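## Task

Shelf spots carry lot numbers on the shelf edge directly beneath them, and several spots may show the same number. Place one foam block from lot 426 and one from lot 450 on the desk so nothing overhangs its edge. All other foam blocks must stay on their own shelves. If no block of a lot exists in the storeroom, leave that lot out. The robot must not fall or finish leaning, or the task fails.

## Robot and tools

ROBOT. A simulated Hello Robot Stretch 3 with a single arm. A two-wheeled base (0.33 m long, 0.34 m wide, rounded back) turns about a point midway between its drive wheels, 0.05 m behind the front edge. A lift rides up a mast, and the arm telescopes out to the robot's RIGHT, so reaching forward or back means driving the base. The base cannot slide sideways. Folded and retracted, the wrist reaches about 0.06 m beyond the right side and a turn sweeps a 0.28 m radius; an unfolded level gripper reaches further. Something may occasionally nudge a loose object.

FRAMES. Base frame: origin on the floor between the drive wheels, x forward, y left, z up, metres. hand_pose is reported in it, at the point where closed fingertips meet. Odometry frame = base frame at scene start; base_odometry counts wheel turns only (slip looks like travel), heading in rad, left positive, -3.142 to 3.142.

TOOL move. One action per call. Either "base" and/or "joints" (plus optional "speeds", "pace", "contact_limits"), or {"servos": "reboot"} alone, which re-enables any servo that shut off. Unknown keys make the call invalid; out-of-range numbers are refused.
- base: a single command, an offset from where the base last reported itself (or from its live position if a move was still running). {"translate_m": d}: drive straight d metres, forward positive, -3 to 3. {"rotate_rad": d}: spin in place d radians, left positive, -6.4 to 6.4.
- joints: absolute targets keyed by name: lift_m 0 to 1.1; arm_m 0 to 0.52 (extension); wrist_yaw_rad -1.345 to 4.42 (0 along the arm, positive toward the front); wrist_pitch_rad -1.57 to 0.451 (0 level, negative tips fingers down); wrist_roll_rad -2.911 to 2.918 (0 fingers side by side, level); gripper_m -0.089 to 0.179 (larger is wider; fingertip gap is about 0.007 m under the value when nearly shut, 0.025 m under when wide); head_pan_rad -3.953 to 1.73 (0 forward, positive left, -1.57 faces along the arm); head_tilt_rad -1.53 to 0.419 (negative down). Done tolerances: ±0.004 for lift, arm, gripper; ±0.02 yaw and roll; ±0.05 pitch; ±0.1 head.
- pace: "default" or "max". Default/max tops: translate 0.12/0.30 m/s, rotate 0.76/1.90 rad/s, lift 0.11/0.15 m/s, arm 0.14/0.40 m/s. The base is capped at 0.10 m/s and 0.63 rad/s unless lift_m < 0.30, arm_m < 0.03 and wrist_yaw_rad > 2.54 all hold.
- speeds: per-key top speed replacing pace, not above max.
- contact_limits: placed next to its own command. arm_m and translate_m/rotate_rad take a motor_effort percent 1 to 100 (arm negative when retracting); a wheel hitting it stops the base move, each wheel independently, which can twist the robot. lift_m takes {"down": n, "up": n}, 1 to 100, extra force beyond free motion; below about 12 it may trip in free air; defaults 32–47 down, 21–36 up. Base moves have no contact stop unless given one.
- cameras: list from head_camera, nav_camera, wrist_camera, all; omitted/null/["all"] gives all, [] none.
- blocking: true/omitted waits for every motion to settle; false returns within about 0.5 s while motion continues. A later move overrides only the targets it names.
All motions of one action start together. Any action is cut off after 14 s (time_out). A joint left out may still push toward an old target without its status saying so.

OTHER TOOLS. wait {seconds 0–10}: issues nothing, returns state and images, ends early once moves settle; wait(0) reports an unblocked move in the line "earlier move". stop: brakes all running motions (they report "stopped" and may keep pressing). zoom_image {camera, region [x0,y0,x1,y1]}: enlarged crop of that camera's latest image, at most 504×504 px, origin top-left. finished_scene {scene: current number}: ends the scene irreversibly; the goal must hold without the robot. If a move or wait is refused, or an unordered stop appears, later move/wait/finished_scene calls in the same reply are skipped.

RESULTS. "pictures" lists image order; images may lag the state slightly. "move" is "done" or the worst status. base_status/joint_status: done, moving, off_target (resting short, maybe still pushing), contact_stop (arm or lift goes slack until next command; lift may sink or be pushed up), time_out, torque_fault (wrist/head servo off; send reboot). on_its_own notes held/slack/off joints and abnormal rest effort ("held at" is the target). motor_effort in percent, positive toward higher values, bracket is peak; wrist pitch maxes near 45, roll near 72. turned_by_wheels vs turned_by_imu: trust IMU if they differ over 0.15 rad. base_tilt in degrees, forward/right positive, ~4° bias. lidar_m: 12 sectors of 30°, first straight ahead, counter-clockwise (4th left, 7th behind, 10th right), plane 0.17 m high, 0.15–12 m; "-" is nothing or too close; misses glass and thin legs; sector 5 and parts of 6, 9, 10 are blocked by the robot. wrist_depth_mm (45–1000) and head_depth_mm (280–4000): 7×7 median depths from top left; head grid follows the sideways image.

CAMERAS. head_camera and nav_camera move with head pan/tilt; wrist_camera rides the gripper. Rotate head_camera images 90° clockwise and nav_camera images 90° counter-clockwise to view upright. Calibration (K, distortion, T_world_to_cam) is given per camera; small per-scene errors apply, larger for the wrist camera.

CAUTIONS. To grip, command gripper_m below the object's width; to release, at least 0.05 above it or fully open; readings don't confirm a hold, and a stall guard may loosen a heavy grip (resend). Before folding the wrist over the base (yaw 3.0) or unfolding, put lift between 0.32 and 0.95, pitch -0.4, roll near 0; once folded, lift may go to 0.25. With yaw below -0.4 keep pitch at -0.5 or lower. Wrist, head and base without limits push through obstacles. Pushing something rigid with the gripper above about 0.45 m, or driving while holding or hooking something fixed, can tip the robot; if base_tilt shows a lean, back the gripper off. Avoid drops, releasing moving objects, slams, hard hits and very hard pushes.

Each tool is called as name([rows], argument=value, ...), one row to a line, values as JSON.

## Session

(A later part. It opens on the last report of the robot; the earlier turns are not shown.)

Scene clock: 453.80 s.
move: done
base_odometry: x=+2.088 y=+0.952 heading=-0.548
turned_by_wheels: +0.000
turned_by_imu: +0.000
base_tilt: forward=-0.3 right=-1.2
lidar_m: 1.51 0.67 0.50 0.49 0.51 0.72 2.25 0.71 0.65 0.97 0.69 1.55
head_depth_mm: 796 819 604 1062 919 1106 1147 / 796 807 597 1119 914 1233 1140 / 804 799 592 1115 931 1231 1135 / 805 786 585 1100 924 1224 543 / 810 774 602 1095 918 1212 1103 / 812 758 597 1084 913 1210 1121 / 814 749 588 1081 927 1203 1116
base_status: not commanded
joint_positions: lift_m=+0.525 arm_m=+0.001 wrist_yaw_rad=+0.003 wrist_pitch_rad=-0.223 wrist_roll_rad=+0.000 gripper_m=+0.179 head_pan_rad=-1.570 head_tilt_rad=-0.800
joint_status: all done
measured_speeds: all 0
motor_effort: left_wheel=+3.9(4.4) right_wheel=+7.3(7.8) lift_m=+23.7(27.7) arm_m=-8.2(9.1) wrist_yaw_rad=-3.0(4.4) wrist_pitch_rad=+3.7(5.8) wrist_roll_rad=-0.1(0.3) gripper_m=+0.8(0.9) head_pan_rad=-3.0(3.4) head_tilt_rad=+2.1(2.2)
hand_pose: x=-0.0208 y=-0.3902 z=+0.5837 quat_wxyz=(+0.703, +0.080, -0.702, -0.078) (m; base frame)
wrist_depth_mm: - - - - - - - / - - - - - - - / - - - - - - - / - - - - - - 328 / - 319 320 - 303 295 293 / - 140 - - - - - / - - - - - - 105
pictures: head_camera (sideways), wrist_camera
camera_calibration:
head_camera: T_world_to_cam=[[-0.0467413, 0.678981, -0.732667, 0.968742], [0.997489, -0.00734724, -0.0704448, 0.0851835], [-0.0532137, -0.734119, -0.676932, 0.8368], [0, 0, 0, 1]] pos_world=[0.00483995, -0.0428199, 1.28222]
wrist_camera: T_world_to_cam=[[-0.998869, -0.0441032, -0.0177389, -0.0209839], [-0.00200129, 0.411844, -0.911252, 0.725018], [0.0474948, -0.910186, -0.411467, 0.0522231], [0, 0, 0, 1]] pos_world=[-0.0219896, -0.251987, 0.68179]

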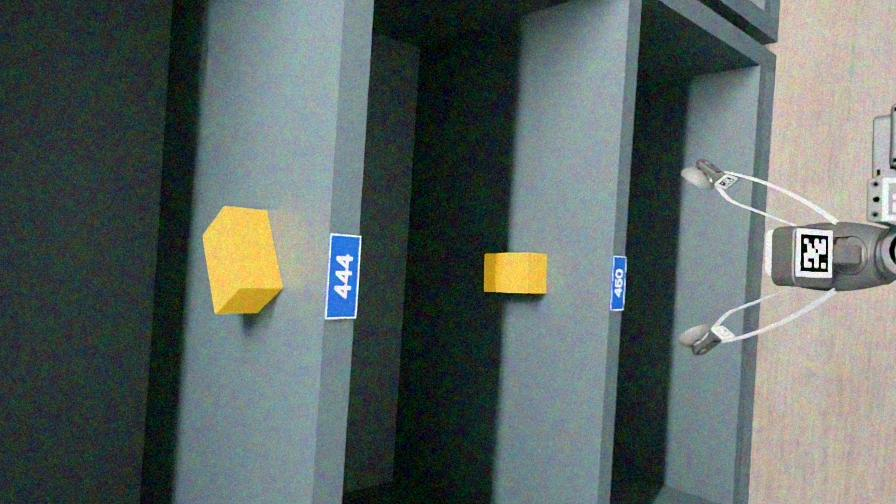

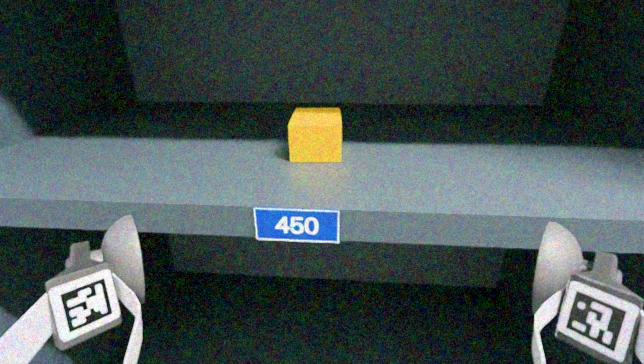

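move(joints={"arm_m":0.12,"lift_m":0.52}, base={"translate_m":0.028}, cameras=["head_camera","wrist_camera"])

Scene clock: 469.53 s.
move: done
base_odometry: x=+2.112 y=+0.937 heading=-0.548
turned_by_wheels: +0.000
turned_by_imu: +0.000
base_tilt: forward=-0.4 right=-1.2
lidar_m: 1.48 0.67 0.50 0.49 0.51 0.72 2.25 0.71 0.66 0.97 0.67 1.52
head_depth_mm: 798 821 603 1095 919 1128 1145 / 801 808 595 1115 916 1231 1101 / 802 794 589 1110 912 1229 521 / 802 784 583 1102 913 625 1071 / 808 775 603 1095 916 1216 1122 / 815 763 595 1080 913 1207 1119 / 818 749 588 1057 931 1199 1114
base_status: done
joint_positions: lift_m=+0.520 arm_m=+0.120 wrist_yaw_rad=+0.003 wrist_pitch_rad=-0.222 wrist_roll_rad=+0.000 gripper_m=+0.179 head_pan_rad=-1.570 head_tilt_rad=-0.800
joint_status: all done
measured_speeds: all 0
motor_effort: left_wheel=+3.7(8.8) right_wheel=+5.4(10.3) lift_m=+24.0(26.1) arm_m=+13.1(14.2) wrist_yaw_rad=-2.1(4.4) wrist_pitch_rad=+3.6(3.8) wrist_roll_rad=+0.0(0.3) gripper_m=+0.7(1.1) head_pan_rad=-2.7(3.2) head_tilt_rad=+1.5(2.4)
hand_pose: x=-0.0208 y=-0.5096 z=+0.5787 quat_wxyz=(+0.703, +0.080, -0.702, -0.078) (m; base frame)
wrist_depth_mm: - - - - - - 509 / - - - - - - 545 / - - - - - - - / 325 324 323 - 321 318 317 / 262 248 261 257 258 257 269 / 118 144 208 215 206 206 205 / - 213 208 - 199 193 105
pictures: head_camera (sideways), wrist_camera
camera_calibration:
head_camera: T_world_to_cam=[[-0.0467413, 0.678981, -0.732667, 0.968742], [0.997489, -0.00734724, -0.0704448, 0.0851835], [-0.0532137, -0.734119, -0.676932, 0.8368], [0, 0, 0, 1]] pos_world=[0.00483995, -0.0428199, 1.28222]
wrist_camera: T_world_to_cam=[[-0.998879, -0.0438857, -0.0177353, -0.0262602], [-0.00190459, 0.411645, -0.911342, 0.769625], [0.0472956, -0.910287, -0.411267, -0.0586873], [0, 0, 0, 1]] pos_world=[-0.0219893, -0.371387, 0.67679]

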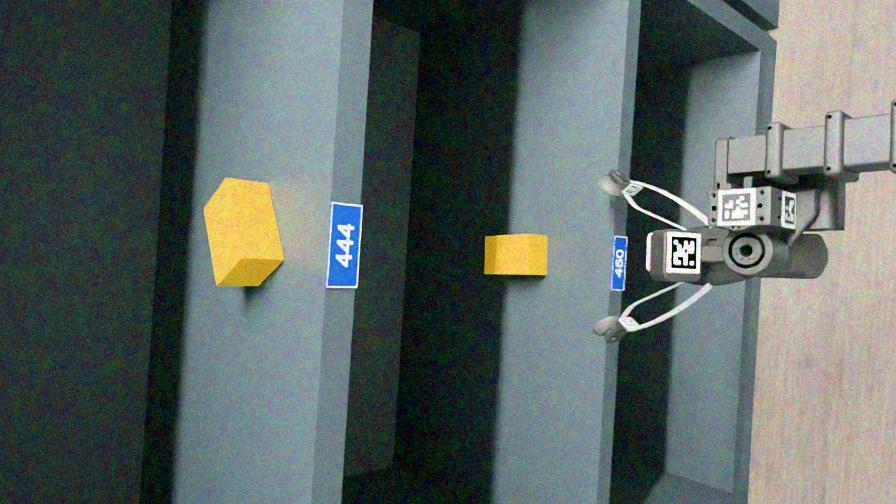

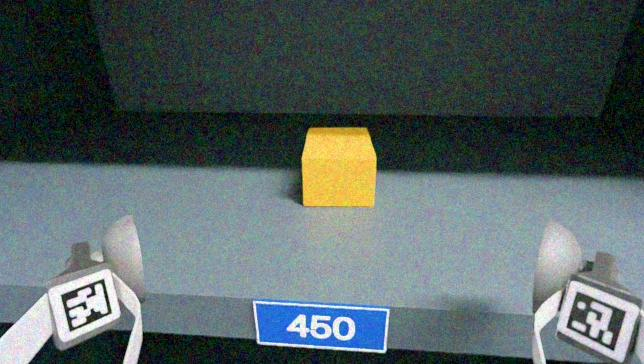

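move(joints={"arm_m":0.275}, cameras=["head_camera","wrist_camera"])

Scene clock: 478.27 s.
move: done
base_odometry: x=+2.112 y=+0.937 heading=-0.548
turned_by_wheels: +0.000
turned_by_imu: +0.000
base_tilt: forward=-0.2 right=-1.3
lidar_m: 1.48 0.67 0.50 0.49 0.51 0.72 2.24 0.71 0.66 0.97 0.67 1.52
head_depth_mm: 799 821 603 1095 920 1128 1145 / 802 804 597 1118 916 1236 1104 / 804 796 591 1113 877 588 1074 / 804 784 583 1101 736 1197 1132 / 810 771 602 1094 898 1220 1119 / 810 762 594 1088 915 1213 1120 / 817 750 589 1050 928 1199 1113
base_status: not commanded
joint_positions: lift_m=+0.520 arm_m=+0.275 wrist_yaw_rad=+0.003 wrist_pitch_rad=-0.222 wrist_roll_rad=+0.000 gripper_m=+0.179 head_pan_rad=-1.570 head_tilt_rad=-0.800
joint_status: all done
measured_speeds: all 0
motor_effort: left_wheel=+2.8(3.7) right_wheel=+5.0(6.1) lift_m=+24.1(24.6) arm_m=+12.7(14.4) wrist_yaw_rad=-2.8(4.6) wrist_pitch_rad=+3.7(3.7) wrist_roll_rad=-0.1(0.3) gripper_m=+0.4(1.1) head_pan_rad=-2.6(2.7) head_tilt_rad=+0.4(1.5)
hand_pose: x=-0.0208 y=-0.6646 z=+0.5787 quat_wxyz=(+0.703, +0.080, -0.702, -0.078) (m; base frame)
wrist_depth_mm: - - - - 397 392 386 / - - - - - - 400 / - - - - - - - / 325 325 321 - 321 316 316 / 260 246 258 167 255 255 268 / 118 192 207 141 191 205 - / 163 173 173 148 161 166 107
pictures: head_camera (sideways), wrist_camera
camera_calibration:
head_camera: T_world_to_cam=[[-0.0467413, 0.678981, -0.732667, 0.968742], [0.997489, -0.00734724, -0.0704448, 0.0851835], [-0.0532137, -0.734119, -0.676932, 0.8368], [0, 0, 0, 1]] pos_world=[0.00483995, -0.0428199, 1.28222]
wrist_camera: T_world_to_cam=[[-0.998879, -0.0438874, -0.017736, -0.0330629], [-0.00190024, 0.411562, -0.91138, 0.833412], [0.0472975, -0.910325, -0.411184, -0.199858], [0, 0, 0, 1]] pos_world=[-0.0219893, -0.526387, 0.67679]

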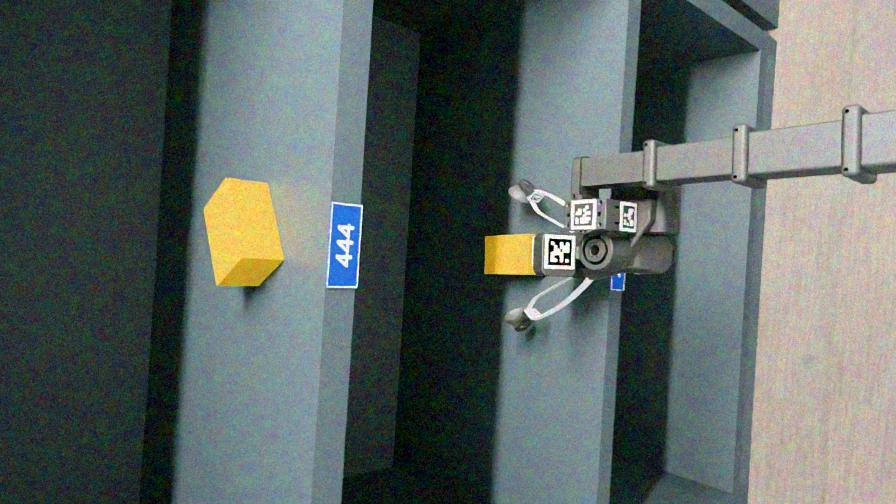

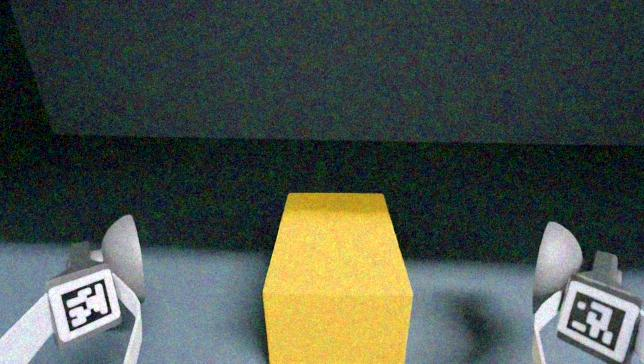

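move(joints={"gripper_m":0.025}, cameras=[])

move(joints={"lift_m":0.6}, cameras=["wrist_camera"])

move(joints={"arm_m":0.0}, cameras=[])

move(joints={"wrist_yaw_rad":1.5,"lift_m":0.79}, base={"translate_m":0.87}, cameras=["wrist_camera","nav_camera"])

Scene clock: 494.60 s.
move: done
base_odometry: x=+2.112 y=+0.937 heading=-0.548
turned_by_wheels: +0.000
turned_by_imu: +0.000
base_tilt: forward=-0.3 right=-1.0
lidar_m: 1.48 0.67 0.50 0.49 0.51 0.72 2.24 0.71 0.66 0.97 0.67 1.52
head_depth_mm: 796 819 602 1095 922 1133 1149 / 799 806 597 1118 913 1238 1102 / 802 794 590 1109 880 589 1073 / 807 783 584 1100 735 1192 1134 / 808 774 604 1090 919 1217 1123 / 810 761 595 1081 914 1209 1115 / 815 748 590 1055 929 1201 1110
base_status: not commanded
joint_positions: lift_m=+0.520 arm_m=+0.275 wrist_yaw_rad=+0.003 wrist_pitch_rad=-0.222 wrist_roll_rad=+0.000 gripper_m=+0.026 head_pan_rad=-1.570 head_tilt_rad=-0.800
joint_status: all done
measured_speeds: all 0
motor_effort: left_wheel=+2.7(3.7) right_wheel=+5.6(5.7) lift_m=+24.3(25.1) arm_m=+11.7(12.8) wrist_yaw_rad=-2.7(3.9) wrist_pitch_rad=+3.6(3.8) wrist_roll_rad=-0.3(0.3) gripper_m=-11.1(85.4) head_pan_rad=-1.8(2.5) head_tilt_rad=-0.4(1.2)
hand_pose: x=-0.0208 y=-0.6646 z=+0.5787 quat_wxyz=(+0.703, +0.080, -0.702, -0.078) (m; base frame)
wrist_depth_mm: - - - - 396 390 385 / - - - - - - 400 / - - - - - - - / 328 323 322 - 320 317 316 / 261 259 246 166 160 255 255 / 208 216 128 141 127 205 205 / 173 167 167 147 148 177 171
pictures: none
No camera images: "cameras" was empty.

Scene clock: 496.17 s.
move: done
base_odometry: x=+2.112 y=+0.937 heading=-0.548
turned_by_wheels: +0.000
turned_by_imu: +0.000
base_tilt: forward=-0.3 right=-1.4
lidar_m: 1.48 0.67 0.50 0.49 0.51 0.72 2.25 0.71 0.66 0.97 0.67 1.52
head_depth_mm: 797 815 602 1094 921 1128 1141 / 800 810 596 1123 914 1190 416 / 804 796 590 1109 586 1187 1114 / 807 782 584 1097 626 1223 1127 / 809 774 603 1093 918 1220 1121 / 810 760 595 1083 915 1206 1119 / 813 749 589 1046 930 1195 1114
base_status: not commanded
joint_positions: lift_m=+0.600 arm_m=+0.275 wrist_yaw_rad=+0.003 wrist_pitch_rad=-0.222 wrist_roll_rad=+0.000 gripper_m=+0.026 head_pan_rad=-1.570 head_tilt_rad=-0.800
joint_status: all done
measured_speeds: all 0
motor_effort: left_wheel=+3.1(3.6) right_wheel=+4.6(5.8) lift_m=+29.8(32.2) arm_m=+11.7(12.8) wrist_yaw_rad=-2.4(4.4) wrist_pitch_rad=+3.8(3.8) wrist_roll_rad=+0.0(0.3) gripper_m=-11.1(11.6) head_pan_rad=-1.3(2.3) head_tilt_rad=-0.2(0.9)
hand_pose: x=-0.0208 y=-0.6646 z=+0.6587 quat_wxyz=(+0.703, +0.080, -0.702, -0.078) (m; base frame)
wrist_depth_mm: - - - - 397 391 385 / - - - - - - 397 / - - - - - - - / - - - - - - - / - - 153 167 150 - - / 315 311 128 141 127 307 308 / 272 253 261 147 148 268 267
pictures: wrist_camera
camera_calibration:
wrist_camera: T_world_to_cam=[[-0.998884, -0.0437961, -0.0176957, -0.0316264], [-0.00189941, 0.411562, -0.91138, 0.906322], [0.0471977, -0.910329, -0.411186, -0.166966], [0, 0, 0, 1]] pos_world=[-0.0219892, -0.526387, 0.75679]

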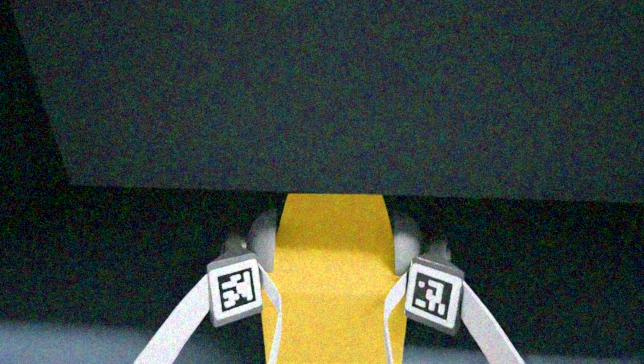

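Scene clock: 499.40 s.
move: done
base_odometry: x=+2.112 y=+0.937 heading=-0.548
turned_by_wheels: +0.000
turned_by_imu: +0.000
base_tilt: forward=-0.3 right=-1.3
lidar_m: 1.48 0.67 0.50 0.49 0.51 0.72 2.24 0.71 0.66 0.97 0.67 1.52
head_depth_mm: 796 818 602 1094 919 1132 1146 / 801 807 596 1116 916 1239 1139 / 803 795 590 1111 930 1228 1136 / 809 784 584 1105 907 666 488 / 808 773 604 1090 919 1216 1120 / 814 760 597 1086 914 1209 1115 / 817 750 589 1055 932 1205 1114
base_status: not commanded
joint_positions: lift_m=+0.600 arm_m=+0.001 wrist_yaw_rad=+0.003 wrist_pitch_rad=-0.222 wrist_roll_rad=+0.000 gripper_m=+0.026 head_pan_rad=-1.570 head_tilt_rad=-0.800
joint_status: all done
measured_speeds: all 0
motor_effort: left_wheel=+3.1(3.8) right_wheel=+5.1(5.8) lift_m=+25.0(29.9) arm_m=-12.1(14.3) wrist_yaw_rad=-2.6(4.2) wrist_pitch_rad=+3.7(3.8) wrist_roll_rad=+0.0(0.3) gripper_m=-11.3(11.6) head_pan_rad=-1.2(2.2) head_tilt_rad=-0.2(1.0)
hand_pose: x=-0.0208 y=-0.3902 z=+0.6587 quat_wxyz=(+0.703, +0.080, -0.702, -0.078) (m; base frame)
wrist_depth_mm: - - - - - - - / - - - - - - 634 / - - - - - - - / - - - - - - - / - - 153 167 151 - - / - - 128 141 127 322 318 / - - - 147 143 - -
pictures: none
No camera images: "cameras" was empty.

Scene clock: 509.23 s.
move: done
base_odometry: x=+2.854 y=+0.484 heading=-0.548
turned_by_wheels: +0.000
turned_by_imu: +0.000
base_tilt: forward=-0.2 right=-1.2
lidar_m: 0.62 0.62 0.47 0.46 0.48 0.67 2.10 1.37 0.68 2.11 0.85 0.64
head_depth_mm: 2676 3014 2476 1166 1125 1089 - / 2747 3078 2462 1891 1516 1346 - / 2803 3060 2422 1887 1546 354 308 / 2809 3068 2408 1859 1529 1266 312 / 2810 3065 2373 1872 1515 1282 325 / 2255 2368 2227 1844 1518 1284 297 / 1588 1629 1677 1702 1506 1282 338
base_status: done
joint_positions: lift_m=+0.790 arm_m=+0.001 wrist_yaw_rad=+1.497 wrist_pitch_rad=-0.222 wrist_roll_rad=+0.000 gripper_m=+0.026 head_pan_rad=-1.570 head_tilt_rad=-0.800
joint_status: all done
measured_speeds: all 0
motor_effort: left_wheel=+2.7(10.3) right_wheel=+7.1(10.9) lift_m=+28.8(32.6) arm_m=+0.3(12.3) wrist_yaw_rad=+2.1(5.3) wrist_pitch_rad=+3.7(3.8) wrist_roll_rad=-0.2(0.3) gripper_m=-11.4(11.7) head_pan_rad=-0.9(2.4) head_tilt_rad=-1.4(2.1)
hand_pose: x=+0.2226 y=-0.1637 z=+0.8487 quat_wxyz=(+0.569, +0.536, -0.461, +0.421) (m; base frame)
wrist_depth_mm: - - - - - - - / - - - - - - - / - - - - - - - / - - - - - - - / - - 153 167 151 - - / - - 127 141 127 - - / - - - 147 143 - -
pictures: nav_camera (sideways), wrist_camera
camera_calibration:
nav_camera: T_world_to_cam=[[0.0175347, -0.698562, 0.715334, -0.887525], [-0.99979, -0.0198313, 0.00514118, 0.0495426], [0.0105945, -0.715274, -0.698763, 0.862439], [0, 0, 0, 1]] pos_world=[0.0559575, -0.00212901, 1.23726]
wrist_camera: T_world_to_cam=[[-0.0324894, -0.999315, -0.017703, -0.134594], [-0.4105, 0.0294913, -0.911383, 0.902215], [0.911282, -0.0223433, -0.411177, 0.308648], [0, 0, 0, 1]] pos_world=[0.0847213, -0.154213, 0.94679]

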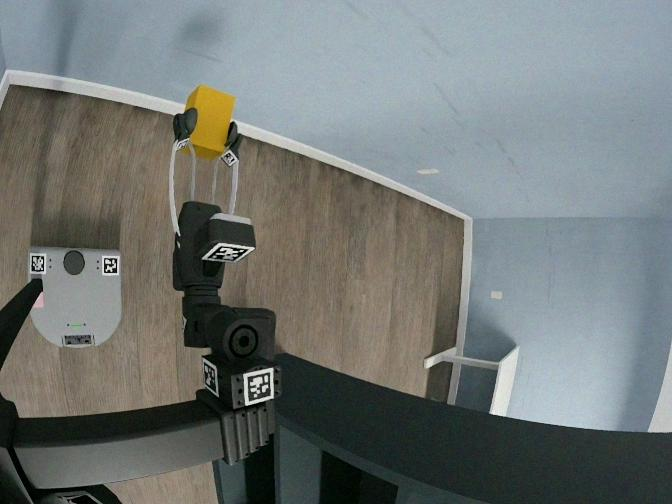

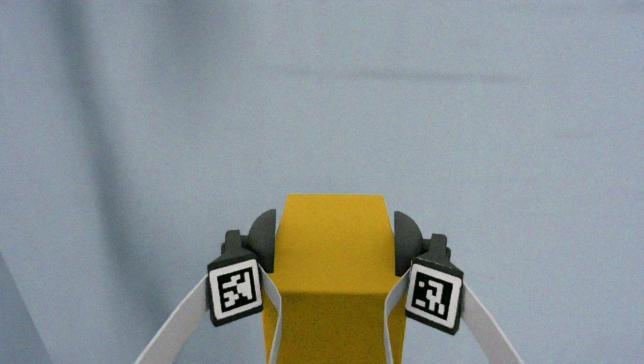

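move(base={"translate_m":0.12}, cameras=[])

move(base={"rotate_rad":-1.597}, cameras=["nav_camera"])

move(base={"translate_m":1.3}, cameras=[])

move(base={"translate_m":0.57}, joints={"head_pan_rad":-1.3,"head_tilt_rad":-0.6}, cameras=["nav_camera"])

Scene clock: 520.17 s.
move: done
base_odometry: x=+2.957 y=+0.421 heading=-0.548
turned_by_wheels: +0.000
turned_by_imu: +0.000
base_tilt: forward=-0.3 right=-1.1
lidar_m: 0.50 0.52 0.46 0.45 0.47 0.66 2.08 0.76 0.77 1.70 0.68 0.51
head_depth_mm: 2655 2949 2473 1914 1460 1328 - / 2754 3089 2445 1890 1556 1376 - / 2731 3020 2462 1894 1547 354 308 / 2782 3017 2386 1869 1534 1269 311 / 2770 2961 2370 1866 1517 1298 325 / 1821 1896 1992 1792 1519 1285 297 / 1280 1318 1360 1415 1432 1281 338
base_status: done
joint_positions: lift_m=+0.790 arm_m=+0.001 wrist_yaw_rad=+1.497 wrist_pitch_rad=-0.222 wrist_roll_rad=+0.000 gripper_m=+0.026 head_pan_rad=-1.570 head_tilt_rad=-0.800
joint_status: not commanded
measured_speeds: all 0
motor_effort: left_wheel=+3.1(8.1) right_wheel=+6.1(11.8) lift_m=+28.0(29.0) arm_m=+7.2(7.5) wrist_yaw_rad=+1.3(3.1) wrist_pitch_rad=+3.6(3.8) wrist_roll_rad=+0.1(0.3) gripper_m=-11.7(11.7) head_pan_rad=-0.9(1.6) head_tilt_rad=-1.4(2.1)
hand_pose: x=+0.2226 y=-0.1636 z=+0.8487 quat_wxyz=(+0.569, +0.536, -0.461, +0.421) (m; base frame)
wrist_depth_mm: - - - - - - - / - - - - - - - / - - - - - - - / - - - - - - - / - - 153 167 151 - - / - - 128 141 127 - - / - - - 147 143 - -
pictures: none
No camera images: "cameras" was empty.

Scene clock: 523.80 s.
move: done
base_odometry: x=+2.957 y=+0.421 heading=-2.145
turned_by_wheels: -1.597
turned_by_imu: -1.572
base_tilt: forward=-0.2 right=-1.1
lidar_m: 1.77 0.69 0.52 0.50 0.52 0.47 0.45 0.47 0.66 1.95 0.77 0.76
head_depth_mm: 1423 1377 1326 1280 1242 1154 - / 2206 2068 1977 1781 1527 1374 - / 3497 3202 2425 1885 1536 354 308 / 3607 3314 2386 1865 1534 1268 312 / 3506 3133 2376 1860 1523 1284 324 / 2640 2333 2290 1854 1507 1291 297 / 1977 1804 1634 1716 1481 1276 338
base_status: done
joint_positions: lift_m=+0.790 arm_m=+0.001 wrist_yaw_rad=+1.497 wrist_pitch_rad=-0.222 wrist_roll_rad=+0.000 gripper_m=+0.026 head_pan_rad=-1.570 head_tilt_rad=-0.800
joint_status: not commanded
measured_speeds: all 0
motor_effort: left_wheel=+8.7(12.0) right_wheel=-9.9(13.2) lift_m=+28.1(28.6) arm_m=+3.1(9.0) wrist_yaw_rad=+2.4(3.0) wrist_pitch_rad=+3.7(3.8) wrist_roll_rad=+0.2(0.5) gripper_m=-11.0(11.7) head_pan_rad=-0.9(1.6) head_tilt_rad=-2.0(2.4)
hand_pose: x=+0.2226 y=-0.1636 z=+0.8487 quat_wxyz=(+0.569, +0.536, -0.461, +0.421) (m; base frame)
wrist_depth_mm: - - - - - - - / - - - - - - - / - - - - - - - / - - - - - - - / - - 159 167 159 - - / - - 128 141 127 - - / - - - 147 146 641 -
pictures: nav_camera (sideways)
camera_calibration:
nav_camera: T_world_to_cam=[[0.0175347, -0.698562, 0.715334, -0.887525], [-0.99979, -0.0198313, 0.00514118, 0.0495426], [0.0105945, -0.715274, -0.698763, 0.862439], [0, 0, 0, 1]] pos_world=[0.0559575, -0.00212901, 1.23726]

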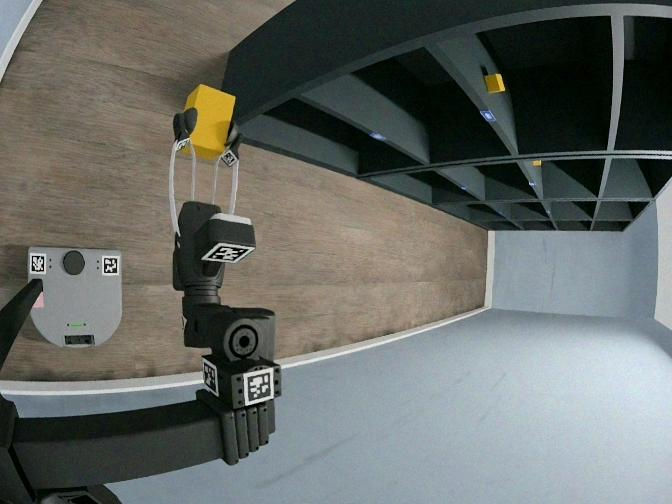

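Scene clock: 537.93 s.
move: done
base_odometry: x=+2.251 y=-0.670 heading=-2.144
turned_by_wheels: +0.000
turned_by_imu: +0.001
base_tilt: forward=-0.2 right=-1.2
lidar_m: 1.64 0.64 0.48 0.47 0.49 0.68 1.74 0.76 0.62 1.21 2.11 1.80
head_depth_mm: 894 861 829 801 869 1010 - / 1391 1312 1241 1187 1131 1093 - / 3163 2774 2228 1831 1550 353 309 / 3527 3352 2405 1873 1528 1268 311 / 3459 3311 2367 1855 1524 1289 325 / 3462 3219 2352 1838 1515 1284 297 / 3587 3188 2329 1820 1498 1279 338
base_status: done
joint_positions: lift_m=+0.790 arm_m=+0.001 wrist_yaw_rad=+1.497 wrist_pitch_rad=-0.222 wrist_roll_rad=+0.000 gripper_m=+0.026 head_pan_rad=-1.570 head_tilt_rad=-0.800
joint_status: not commanded
measured_speeds: all 0
motor_effort: left_wheel=+7.5(12.6) right_wheel=+0.8(10.6) lift_m=+25.0(28.1) arm_m=-11.7(13.3) wrist_yaw_rad=+2.0(3.9) wrist_pitch_rad=+3.7(3.8) wrist_roll_rad=-0.2(0.3) gripper_m=-10.7(11.7) head_pan_rad=-0.1(1.1) head_tilt_rad=-3.5(4.1)
hand_pose: x=+0.2226 y=-0.1636 z=+0.8487 quat_wxyz=(+0.569, +0.536, -0.461, +0.421) (m; base frame)
wrist_depth_mm: - - - - - - - / - - - - - - - / - - - - - - - / - - - - - - - / - - 159 167 167 - - / - - 127 141 127 - - / - - - 147 148 - -
pictures: none
No camera images: "cameras" was empty.

Scene clock: 544.77 s.
move: done
base_odometry: x=+1.942 y=-1.149 heading=-2.144
turned_by_wheels: +0.000
turned_by_imu: +0.001
base_tilt: forward=-0.3 right=-1.1
lidar_m: 1.44 0.62 0.46 0.45 0.47 0.66 1.98 1.02 1.23 3.66 1.37 1.35
head_depth_mm: 3306 3673 3653 2501 1876 1502 1246 / 3483 3720 3593 2470 1877 1494 1248 / 3519 3903 3757 2481 1869 1482 1234 / 3601 - 3479 2448 1842 1469 1229 / 3037 3222 2072 2426 1811 1464 1225 / 2464 2647 1615 2298 1806 1455 1214 / 2109 2198 1574 1847 1804 1450 1217
base_status: done
joint_positions: lift_m=+0.790 arm_m=+0.001 wrist_yaw_rad=+1.497 wrist_pitch_rad=-0.222 wrist_roll_rad=+0.000 gripper_m=+0.026 head_pan_rad=-1.300 head_tilt_rad=-0.600
joint_status: all done
measured_speeds: all 0
motor_effort: left_wheel=+8.1(11.8) right_wheel=+0.6(10.6) lift_m=+25.0(26.4) arm_m=-12.1(12.8) wrist_yaw_rad=+2.7(3.5) wrist_pitch_rad=+3.7(3.8) wrist_roll_rad=+0.2(0.4) gripper_m=-11.3(11.8) head_pan_rad=-2.8(5.0) head_tilt_rad=+2.3(5.3)
hand_pose: x=+0.2226 y=-0.1636 z=+0.8487 quat_wxyz=(+0.569, +0.536, -0.461, +0.421) (m; base frame)
wrist_depth_mm: - - - - - - - / - - - - - - - / - - - - - - - / - - - - - - - / - - 159 167 167 - - / - - 128 141 127 - - / - - - 147 148 - -
pictures: nav_camera (sideways)
camera_calibration:
nav_camera: T_world_to_cam=[[0.161536, -0.518153, 0.839895, -1.05074], [-0.958634, -0.284503, 0.00885558, 0.0444776], [0.234364, -0.806583, -0.542677, 0.658106], [0, 0, 0, 1]] pos_world=[0.0581334, -0.000972627, 1.23925]

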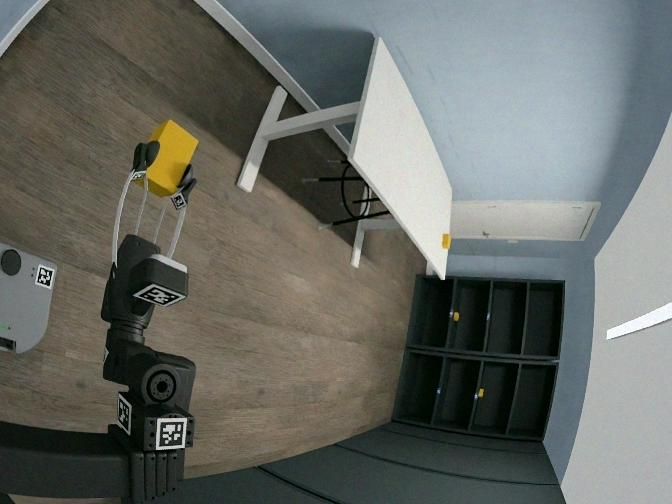

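move(base={"translate_m":0.13}, cameras=[])

move(base={"rotate_rad":1.597}, cameras=[])

move(base={"translate_m":-1.3}, cameras=["nav_camera","head_camera"])

Scene clock: 555.30 s.
move: done
base_odometry: x=+1.871 y=-1.258 heading=-2.144
turned_by_wheels: +0.000
turned_by_imu: +0.000
base_tilt: forward=-0.3 right=-1.4
lidar_m: 1.31 0.61 0.46 0.45 0.46 0.65 1.97 1.13 1.42 3.79 1.26 1.35
head_depth_mm: 3326 3614 3693 2560 1894 1502 1248 / 3555 3757 3749 2505 1869 1492 1238 / 3519 3785 3750 2488 1847 1479 1235 / 3570 - 2995 2489 1832 1467 1232 / 2787 2955 1749 2217 1828 1461 1219 / 2288 2390 1633 1267 1822 1460 1214 / 1909 2030 1590 1241 1815 1449 1209
base_status: done
joint_positions: lift_m=+0.790 arm_m=+0.001 wrist_yaw_rad=+1.497 wrist_pitch_rad=-0.222 wrist_roll_rad=+0.000 gripper_m=+0.026 head_pan_rad=-1.300 head_tilt_rad=-0.600
joint_status: not commanded
measured_speeds: all 0
motor_effort: left_wheel=+5.6(13.3) right_wheel=+4.5(7.4) lift_m=+24.7(25.1) arm_m=-11.9(12.5) wrist_yaw_rad=+2.4(3.5) wrist_pitch_rad=+3.6(3.8) wrist_roll_rad=+0.1(0.3) gripper_m=-11.0(11.5) head_pan_rad=-2.9(3.5) head_tilt_rad=+2.9(3.1)
hand_pose: x=+0.2226 y=-0.1636 z=+0.8487 quat_wxyz=(+0.569, +0.536, -0.461, +0.421) (m; base frame)
wrist_depth_mm: - - - - - - - / - - - - - - - / - - - - - - - / - - - - - - - / - - 159 166 167 - - / - - 128 141 127 - - / - - - 147 148 - -
pictures: none
No camera images: "cameras" was empty.

Scene clock: 558.93 s.
move: done
base_odometry: x=+1.871 y=-1.258 heading=-0.548
turned_by_wheels: +1.597
turned_by_imu: +1.571
base_tilt: forward=-0.3 right=-1.2
lidar_m: 0.45 0.47 0.66 2.05 1.25 1.44 3.79 1.26 1.35 1.31 0.61 0.46
head_depth_mm: 1036 1128 1237 1370 1530 1503 1240 / 1066 1163 1283 1433 1593 1488 1245 / 1098 1194 1323 1483 1676 1481 1238 / 1113 1225 1364 1524 1701 1482 1230 / 915 999 1106 1226 1381 1421 1220 / 741 792 857 932 1022 1125 1174 / 624 661 701 753 805 876 917
base_status: done
joint_positions: lift_m=+0.790 arm_m=+0.001 wrist_yaw_rad=+1.497 wrist_pitch_rad=-0.222 wrist_roll_rad=+0.000 gripper_m=+0.026 head_pan_rad=-1.300 head_tilt_rad=-0.600
joint_status: not commanded
measured_speeds: all 0
motor_effort: left_wheel=-8.8(12.4) right_wheel=+9.3(13.2) lift_m=+23.9(24.9) arm_m=-11.9(13.0) wrist_yaw_rad=+2.0(3.7) wrist_pitch_rad=+3.6(3.8) wrist_roll_rad=-0.2(0.3) gripper_m=-10.9(11.8) head_pan_rad=-3.1(3.9) head_tilt_rad=+1.0(3.0)
hand_pose: x=+0.2226 y=-0.1636 z=+0.8487 quat_wxyz=(+0.569, +0.536, -0.461, +0.421) (m; base frame)
wrist_depth_mm: - - - - - - - / - - - - - - - / - - - - - - - / - - - - - - - / - - 153 167 151 - - / - - 127 141 127 - - / - - - 147 144 - -
pictures: none
No camera images: "cameras" was empty.

Scene clock: 573.07 s.
move: done
base_odometry: x=+0.761 y=-0.581 heading=-0.548
turned_by_wheels: +0.000
turned_by_imu: -0.001
base_tilt: forward=-0.3 right=-1.2
lidar_m: 1.73 1.82 1.05 1.02 1.07 1.51 2.54 1.18 0.70 0.79 0.87 1.78
head_depth_mm: 997 1086 1180 1132 840 670 1215 / 1025 1116 1230 1124 832 684 1210 / 1056 1152 1271 1109 828 701 1234 / 1089 1189 1326 1098 824 723 1229 / 1125 1232 1365 1088 815 1331 1216 / 1156 1280 1421 1554 813 1412 1202 / 1196 1325 1493 1683 806 1440 1209
base_status: done
joint_positions: lift_m=+0.790 arm_m=+0.001 wrist_yaw_rad=+1.497 wrist_pitch_rad=-0.222 wrist_roll_rad=+0.000 gripper_m=+0.026 head_pan_rad=-1.300 head_tilt_rad=-0.600
joint_status: not commanded
measured_speeds: all 0
motor_effort: left_wheel=-3.6(12.6) right_wheel=-7.2(11.4) lift_m=+28.7(29.2) arm_m=-10.3(12.7) wrist_yaw_rad=+1.9(3.5) wrist_pitch_rad=+3.6(3.8) wrist_roll_rad=+0.1(0.5) gripper_m=-11.0(11.7) head_pan_rad=-2.7(3.6) head_tilt_rad=+0.2(2.8)
hand_pose: x=+0.2226 y=-0.1636 z=+0.8487 quat_wxyz=(+0.569, +0.536, -0.461, +0.421) (m; base frame)
wrist_depth_mm: - - - - - - - / - - - - - - - / - - - - - - - / - - - - - - - / - - 159 167 167 - - / - - 128 141 127 - - / - - - 147 148 - -
pictures: head_camera (sideways), nav_camera (sideways)
camera_calibration:
head_camera: T_world_to_cam=[[-0.1837, 0.488587, -0.852958, 1.12631], [0.966971, 0.245797, -0.0674588, 0.0815605], [0.176695, -0.837178, -0.517603, 0.628117], [0, 0, 0, 1]] pos_world=[0.0170512, -0.044501, 1.29131]
nav_camera: T_world_to_cam=[[0.161536, -0.518153, 0.839895, -1.05074], [-0.958634, -0.284503, 0.00885558, 0.0444776], [0.234364, -0.806583, -0.542677, 0.658106], [0, 0, 0, 1]] pos_world=[0.0581334, -0.000972627, 1.23925]

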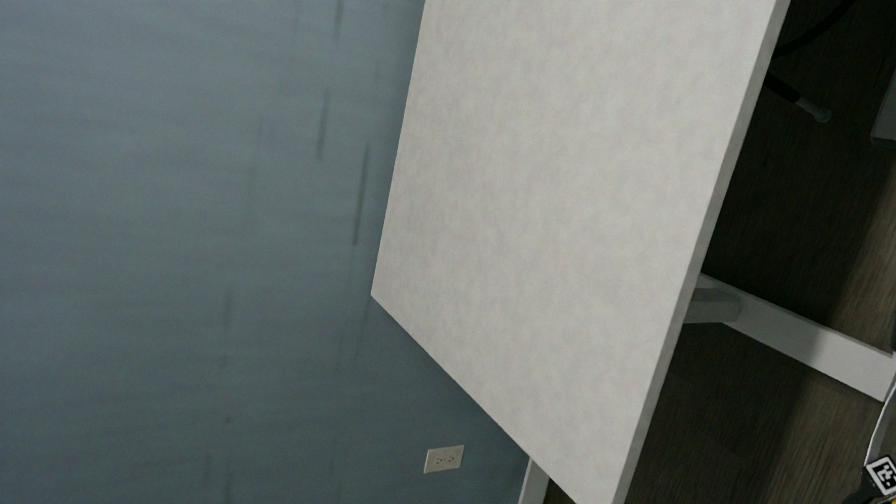

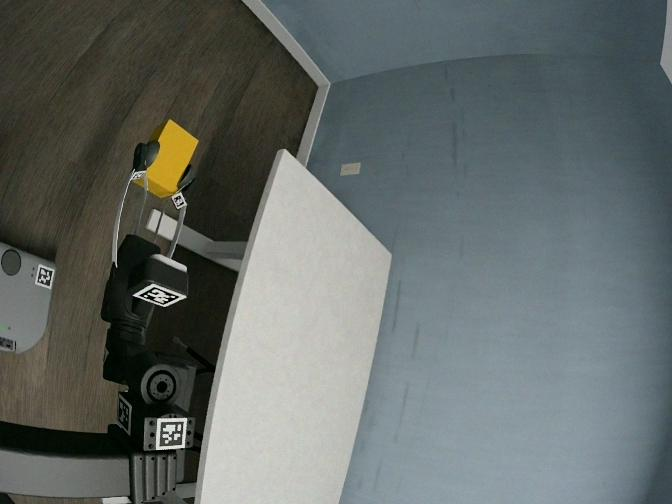

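move(joints={"wrist_yaw_rad":0.0}, cameras=[])

move(joints={"arm_m":0.29}, cameras=[])

move(joints={"lift_m":0.705}, contact_limits={"lift_m":{"down":14}}, speeds={"lift_m":0.05}, cameras=["wrist_camera","head_camera"])

move(joints={"lift_m":0.685}, contact_limits={"lift_m":{"down":13}}, speeds={"lift_m":0.02}, cameras=["wrist_camera"])

Scene clock: 588.63 s.
move: done
base_odometry: x=+0.761 y=-0.581 heading=-0.548
turned_by_wheels: +0.000
turned_by_imu: +0.000
base_tilt: forward=-0.2 right=-1.3
lidar_m: 1.73 1.82 1.05 1.02 1.07 1.51 2.55 1.17 0.70 0.79 0.87 1.78
head_depth_mm: 997 1086 1186 1133 842 670 1215 / 1024 1121 1232 1120 836 515 317 / 1061 1153 1274 1113 826 678 1153 / 1084 1194 1316 1094 823 722 1228 / 1120 1232 1374 1089 816 1318 1213 / 1158 1272 1420 1551 812 1411 1212 / 1198 1335 1488 1685 809 1444 1207
base_status: not commanded
joint_positions: lift_m=+0.790 arm_m=+0.001 wrist_yaw_rad=+0.003 wrist_pitch_rad=-0.222 wrist_roll_rad=+0.000 gripper_m=+0.026 head_pan_rad=-1.300 head_tilt_rad=-0.600
joint_status: all done
measured_speeds: all 0
motor_effort: left_wheel=-4.0(4.2) right_wheel=-6.6(7.8) lift_m=+29.9(30.2) arm_m=-9.7(10.3) wrist_yaw_rad=-3.7(5.3) wrist_pitch_rad=+3.7(3.7) wrist_roll_rad=+0.1(0.5) gripper_m=-10.7(11.5) head_pan_rad=-2.4(3.3) head_tilt_rad=+0.0(1.0)
hand_pose: x=-0.0208 y=-0.3902 z=+0.8487 quat_wxyz=(+0.703, +0.080, -0.702, -0.078) (m; base frame)
wrist_depth_mm: - - - - - - - / - - - - - - - / - - - - - - - / - - - - - - - / - - 153 166 151 - - / - - 128 141 127 - - / - 103 - 147 144 - -
pictures: none
No camera images: "cameras" was empty.

Scene clock: 592.00 s.
move: done
base_odometry: x=+0.761 y=-0.581 heading=-0.548
turned_by_wheels: +0.000
turned_by_imu: +0.000
base_tilt: forward=-0.4 right=-1.1
lidar_m: 1.73 1.82 1.05 1.02 1.07 1.52 2.54 1.17 0.70 0.79 0.87 1.78
head_depth_mm: 998 1084 1185 1133 454 631 1214 / 1026 1116 1223 1121 488 665 1213 / 1057 1159 1274 1108 828 702 1224 / 1084 1191 1315 1102 822 722 1226 / 1121 1227 1368 1086 815 1331 1213 / 1158 1281 1420 1544 811 1421 1214 / 1195 1335 1478 1689 809 1447 1211
base_status: not commanded
joint_positions: lift_m=+0.790 arm_m=+0.290 wrist_yaw_rad=+0.003 wrist_pitch_rad=-0.222 wrist_roll_rad=+0.000 gripper_m=+0.026 head_pan_rad=-1.300 head_tilt_rad=-0.600
joint_status: all done
measured_speeds: all 0
motor_effort: left_wheel=-3.8(4.4) right_wheel=-8.0(8.0) lift_m=+26.8(30.1) arm_m=+12.0(14.6) wrist_yaw_rad=-2.8(4.2) wrist_pitch_rad=+3.6(3.8) wrist_roll_rad=+0.0(0.3) gripper_m=-10.8(11.5) head_pan_rad=-2.6(3.4) head_tilt_rad=-0.4(1.1)
hand_pose: x=-0.0208 y=-0.6796 z=+0.8487 quat_wxyz=(+0.703, +0.080, -0.702, -0.078) (m; base frame)
wrist_depth_mm: - - - - - - - / - - - - - - - / - - - - - - - / - - - - - - - / - - 153 166 151 - - / - - 127 141 127 - - / - - - 147 143 - -
pictures: none
No camera images: "cameras" was empty.

Scene clock: 594.23 s.
move: done
base_odometry: x=+0.761 y=-0.581 heading=-0.548
turned_by_wheels: +0.000
turned_by_imu: +0.000
base_tilt: forward=-0.3 right=-1.2
lidar_m: 1.73 1.82 1.05 1.02 1.07 1.51 2.54 1.17 0.70 0.79 0.87 1.79
head_depth_mm: 994 1080 1185 1134 843 490 1166 / 1024 1120 1226 1125 654 529 1213 / 1052 1154 1271 1108 827 703 1232 / 1082 1194 1321 1096 823 723 1229 / 1123 1234 1372 1089 816 1318 1221 / 1160 1270 1422 1550 809 1409 1211 / 1195 1321 1491 1697 809 1444 1206
base_status: not commanded
joint_positions: lift_m=+0.705 arm_m=+0.290 wrist_yaw_rad=+0.003 wrist_pitch_rad=-0.218 wrist_roll_rad=+0.000 gripper_m=+0.026 head_pan_rad=-1.300 head_tilt_rad=-0.600
joint_status: all done
measured_speeds: all 0
motor_effort: left_wheel=-3.3(4.5) right_wheel=-7.1(8.0) lift_m=+23.0(27.4) arm_m=+9.2(12.5) wrist_yaw_rad=-3.6(4.5) wrist_pitch_rad=+2.9(3.8) wrist_roll_rad=+0.1(0.4) gripper_m=-11.0(11.5) head_pan_rad=-2.8(3.3) head_tilt_rad=-0.1(1.3)
contact_limits: lift_m down 14 (down: maximum 72; up: maximum 65)
hand_pose: x=-0.0208 y=-0.6799 z=+0.7648 quat_wxyz=(+0.703, +0.078, -0.702, -0.076) (m; base frame)
wrist_depth_mm: - - - - - - - / - - - - - - - / - - - - - - - / - - - - - - - / - - 153 166 151 - - / - - 128 140 127 - - / - - - 147 143 - -
pictures: head_camera (sideways), wrist_camera
camera_calibration:
head_camera: T_world_to_cam=[[-0.1837, 0.488587, -0.852958, 1.12631], [0.966971, 0.245797, -0.0674588, 0.0815605], [0.176695, -0.837178, -0.517603, 0.628117], [0, 0, 0, 1]] pos_world=[0.0170512, -0.044501, 1.29131]
wrist_camera: T_world_to_cam=[[-0.998874, -0.0440927, -0.0174969, -0.0307484], [-0.0020051, 0.407755, -0.913089, 1.00805], [0.047395, -0.912026, -0.407384, -0.141431], [0, 0, 0, 1]] pos_world=[-0.0219894, -0.541382, 0.862286]

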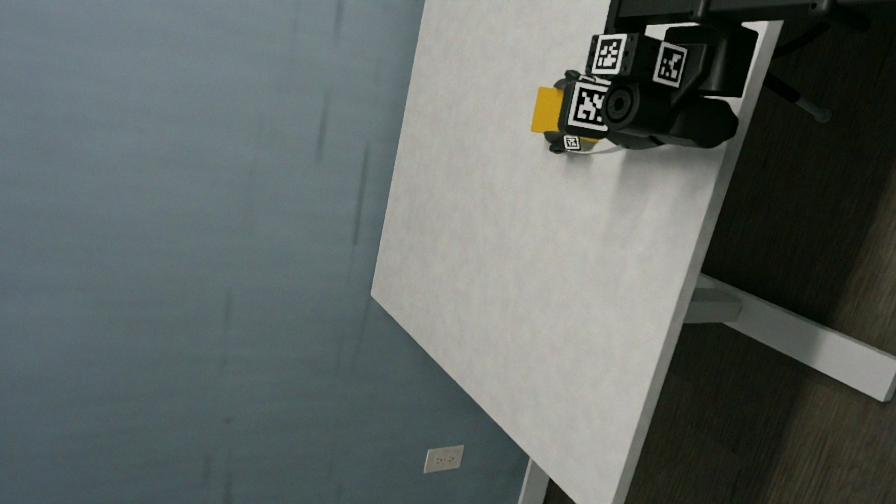

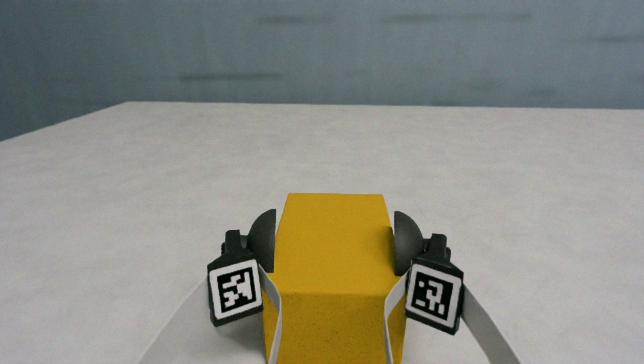

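Scene clock: 595.60 s.
move: done
base_odometry: x=+0.761 y=-0.581 heading=-0.548
turned_by_wheels: +0.000
turned_by_imu: +0.000
base_tilt: forward=-0.4 right=-1.2
lidar_m: 1.73 1.82 1.05 1.02 1.07 1.51 2.54 1.17 0.70 0.79 0.87 1.78
head_depth_mm: 999 1079 1186 1133 842 499 1072 / 1029 1115 1234 1125 751 527 1214 / 1054 1153 1268 1115 826 702 1238 / 1091 1194 1318 1104 820 723 1225 / 1121 1233 1376 1098 819 1323 1215 / 1162 1275 1429 1554 811 1419 1213 / 1199 1327 1484 1688 809 1455 1215
base_status: not commanded
joint_positions: lift_m=+0.685 arm_m=+0.290 wrist_yaw_rad=+0.002 wrist_pitch_rad=-0.153 wrist_roll_rad=+0.000 gripper_m=+0.026 head_pan_rad=-1.300 head_tilt_rad=-0.600
joint_status: all done
measured_speeds: all 0
on_its_own: wrist_pitch_rad is at rest, and its effort (-9.1) is outside its rest range (-8 to +12)
motor_effort: left_wheel=-3.6(4.4) right_wheel=-7.0(7.6) lift_m=+17.3(22.8) arm_m=+7.1(9.2) wrist_yaw_rad=-3.1(3.6) wrist_pitch_rad=-9.1(9.6) wrist_roll_rad=+0.1(0.3) gripper_m=-11.5(11.7) head_pan_rad=-2.9(3.1) head_tilt_rad=-0.8(1.3)
contact_limits: lift_m down 13 (down: maximum 72; up: maximum 65)
hand_pose: x=-0.0210 y=-0.6846 z=+0.7609 quat_wxyz=(+0.705, +0.055, -0.705, -0.054) (m; base frame)
wrist_depth_mm: - - - - - - - / - - - - - - - / - - - - - - - / - - - - - - - / - - 152 164 149 - - / - - 128 135 128 - - / - - - 140 131 - -
pictures: wrist_camera
camera_calibration:
wrist_camera: T_world_to_cam=[[-0.998908, -0.0443114, -0.0148225, -0.0334029], [-0.0014967, 0.347412, -0.937711, 0.983767], [0.0467009, -0.936665, -0.347099, -0.209959], [0, 0, 0, 1]] pos_world=[-0.0220888, -0.539914, 0.849117]

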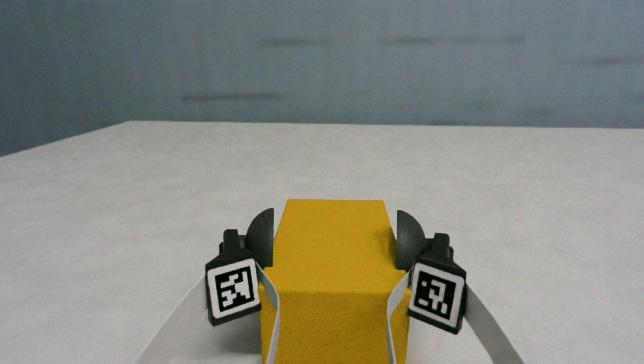

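move(joints={"lift_m":0.703}, cameras=[])

move(joints={"gripper_m":0.16}, cameras=[])

move(joints={"lift_m":0.82}, cameras=[])

move(joints={"arm_m":0.0,"head_pan_rad":-1.8}, pace="max", cameras=["head_camera","nav_camera"])

Scene clock: 602.70 s.
move: done
base_odometry: x=+0.761 y=-0.581 heading=-0.548
turned_by_wheels: +0.000
turned_by_imu: +0.000
base_tilt: forward=-0.3 right=-1.2
lidar_m: 1.73 1.82 1.05 1.02 1.07 1.51 2.54 1.17 0.70 0.79 0.87 1.79
head_depth_mm: 997 1079 1188 1137 841 491 1169 / 1021 1115 1224 1123 746 529 1215 / 1056 1154 1272 1109 828 702 1234 / 1085 1191 1315 1099 823 720 1229 / 1124 1239 1367 1091 815 1328 1215 / 1155 1283 1430 1559 809 1410 1217 / 1201 1329 1486 1696 807 1448 1218
base_status: not commanded
joint_positions: lift_m=+0.703 arm_m=+0.290 wrist_yaw_rad=+0.002 wrist_pitch_rad=-0.211 wrist_roll_rad=+0.000 gripper_m=+0.026 head_pan_rad=-1.300 head_tilt_rad=-0.600
joint_status: all done
measured_speeds: all 0
motor_effort: left_wheel=-3.6(4.1) right_wheel=-5.3(7.5) lift_m=+27.3(30.9) arm_m=+1.6(3.1) wrist_yaw_rad=-1.7(3.7) wrist_pitch_rad=+1.6(9.1) wrist_roll_rad=+0.1(0.2) gripper_m=-10.7(11.6) head_pan_rad=-2.3(3.1) head_tilt_rad=-1.4(1.8)
hand_pose: x=-0.0210 y=-0.6805 z=+0.7645 quat_wxyz=(+0.704, +0.075, -0.703, -0.074) (m; base frame)
wrist_depth_mm: - - - - - - - / - - - - - - - / - - - - - - - / - - - - - - - / - - 153 164 150 - - / - - 128 138 129 - - / - - - 143 131 - -
pictures: none
No camera images: "cameras" was empty.

Scene clock: 604.60 s.
move: done
base_odometry: x=+0.761 y=-0.581 heading=-0.548
turned_by_wheels: +0.000
turned_by_imu: +0.000
base_tilt: forward=-0.3 right=-1.1
lidar_m: 1.73 1.82 1.05 1.02 1.07 1.51 2.54 1.17 0.70 0.79 0.87 1.78
head_depth_mm: 1000 1086 1191 1139 840 491 1169 / 1021 1117 1229 1121 769 531 1218 / 1054 1153 1273 1106 828 703 1234 / 1089 1192 1318 1100 826 721 1220 / 1124 1232 1377 1090 819 1327 1217 / 1155 1279 1434 1548 812 1411 1217 / 1202 1323 1486 1693 807 1455 1208
base_status: not commanded
joint_positions: lift_m=+0.703 arm_m=+0.290 wrist_yaw_rad=+0.002 wrist_pitch_rad=-0.214 wrist_roll_rad=+0.000 gripper_m=+0.160 head_pan_rad=-1.300 head_tilt_rad=-0.600
joint_status: all done
measured_speeds: all 0
motor_effort: left_wheel=-3.3(4.2) right_wheel=-6.1(6.5) lift_m=+24.0(26.8) arm_m=-1.7(1.7) wrist_yaw_rad=-2.6(3.3) wrist_pitch_rad=+2.1(2.3) wrist_roll_rad=-0.1(0.3) gripper_m=+1.1(82.6) head_pan_rad=-2.4(3.3) head_tilt_rad=-1.4(2.1)
hand_pose: x=-0.0210 y=-0.6802 z=+0.7637 quat_wxyz=(+0.703, +0.077, -0.703, -0.075) (m; base frame)
wrist_depth_mm: - - - - - - - / - - - - - - - / - - - - - - - / - - - - - - - / - 145 - 164 - - - / - 125 - 138 143 135 - / 112 - - 143 143 - 110
pictures: none
No camera images: "cameras" was empty.

Scene clock: 606.50 s.
move: done
base_odometry: x=+0.761 y=-0.581 heading=-0.548
turned_by_wheels: +0.000
turned_by_imu: +0.000
base_tilt: forward=-0.3 right=-1.2
lidar_m: 1.73 1.82 1.05 1.02 1.07 1.52 2.54 1.17 0.70 0.79 0.87 1.78
head_depth_mm: 997 1082 1184 1133 435 651 1213 / 1026 1115 1231 1123 475 682 1218 / 1055 1146 1267 1113 828 702 1238 / 1089 1188 1318 1093 826 719 1236 / 1124 1221 1380 1092 817 1326 1219 / 1156 1277 1432 1537 811 1413 1214 / 1201 1329 1494 1684 806 1441 1207
base_status: not commanded
joint_positions: lift_m=+0.820 arm_m=+0.290 wrist_yaw_rad=+0.002 wrist_pitch_rad=-0.214 wrist_roll_rad=+0.000 gripper_m=+0.160 head_pan_rad=-1.300 head_tilt_rad=-0.600
joint_status: all done
measured_speeds: all 0
motor_effort: left_wheel=-3.6(4.0) right_wheel=-5.9(6.3) lift_m=+29.3(31.9) arm_m=-3.9(4.2) wrist_yaw_rad=-1.4(3.5) wrist_pitch_rad=+2.1(2.3) wrist_roll_rad=+0.0(0.3) gripper_m=+0.6(1.1) head_pan_rad=-2.1(3.1) head_tilt_rad=-1.7(2.1)
hand_pose: x=-0.0210 y=-0.6802 z=+0.8807 quat_wxyz=(+0.703, +0.077, -0.703, -0.075) (m; base frame)
wrist_depth_mm: - - - - - - - / - - - - - - - / - - - - - - - / - - - - - - - / - 145 - - - - - / - 125 - - - 135 - / 112 - - - - - 110
pictures: none
No camera images: "cameras" was empty.

Scene clock: 608.50 s.
move: done
base_odometry: x=+0.761 y=-0.581 heading=-0.548
turned_by_wheels: +0.000
turned_by_imu: +0.000
base_tilt: forward=-0.3 right=-1.2
lidar_m: 1.73 1.82 1.05 1.02 1.07 1.51 2.54 1.17 0.70 0.79 0.87 1.78
head_depth_mm: 1124 1239 1396 1134 843 1412 1310 / 1105 1212 1359 1125 832 1127 - / 1078 1183 1331 1110 828 1087 1291 / 1055 1167 1301 1101 821 700 1291 / 1037 1139 1257 1089 808 656 313 / 1015 1113 1229 1079 785 671 1130 / 997 1093 1206 1070 803 663 1207
base_status: not commanded
joint_positions: lift_m=+0.820 arm_m=+0.001 wrist_yaw_rad=+0.002 wrist_pitch_rad=-0.215 wrist_roll_rad=+0.000 gripper_m=+0.160 head_pan_rad=-1.804 head_tilt_rad=-0.600
joint_status: all done
measured_speeds: all 0
motor_effort: left_wheel=-3.3(4.1) right_wheel=-5.6(6.6) lift_m=+23.7(29.4) arm_m=-11.9(13.7) wrist_yaw_rad=-2.1(3.2) wrist_pitch_rad=+2.4(2.4) wrist_roll_rad=+0.0(0.3) gripper_m=+0.6(1.3) head_pan_rad=+3.4(5.0) head_tilt_rad=-2.2(2.5)
hand_pose: x=-0.0210 y=-0.3907 z=+0.8805 quat_wxyz=(+0.703, +0.077, -0.703, -0.076) (m; base frame)
wrist_depth_mm: - - - - - - - / - - - - - - - / - - - - - - - / - - - - - - - / - 145 - - - - - / - 125 - - - 135 - / 115 121 - - - - 110
pictures: head_camera (sideways), nav_camera (sideways)
camera_calibration:
head_camera: T_world_to_cam=[[0.0752007, 0.516526, -0.852963, 1.12477], [0.965367, -0.252013, -0.0675003, 0.0815615], [-0.249824, -0.818346, -0.517589, 0.63065], [0, 0, 0, 1]] pos_world=[-0.00576878, -0.0443284, 1.29131]
nav_camera: T_world_to_cam=[[-0.108905, -0.531712, 0.839894, -1.04909], [-0.976788, 0.214027, 0.00883943, 0.0446156], [-0.18446, -0.819435, -0.542679, 0.660656], [0, 0, 0, 1]] pos_world=[0.051194, -0.0259978, 1.23925]

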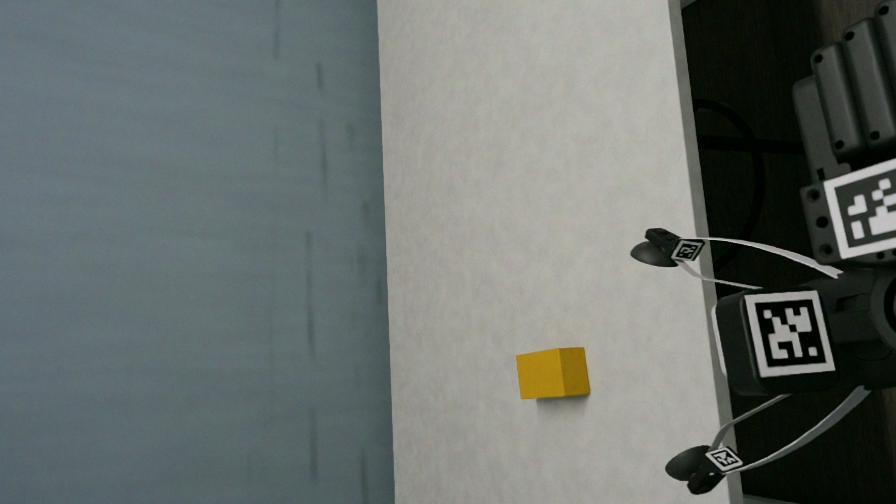

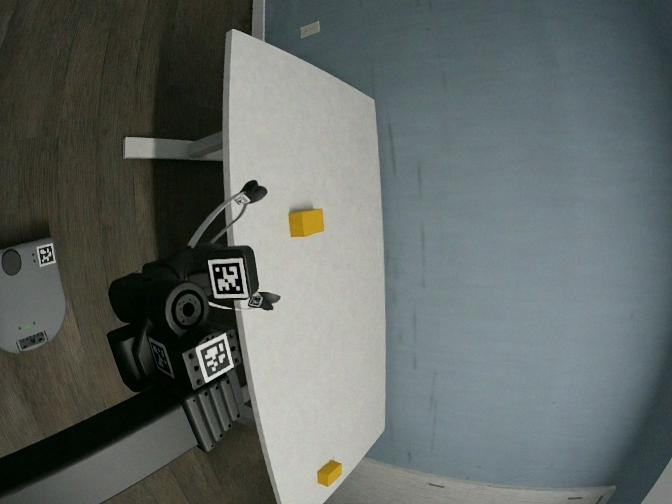

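finished_scene(scene=3)

The scene is finished: the task was done.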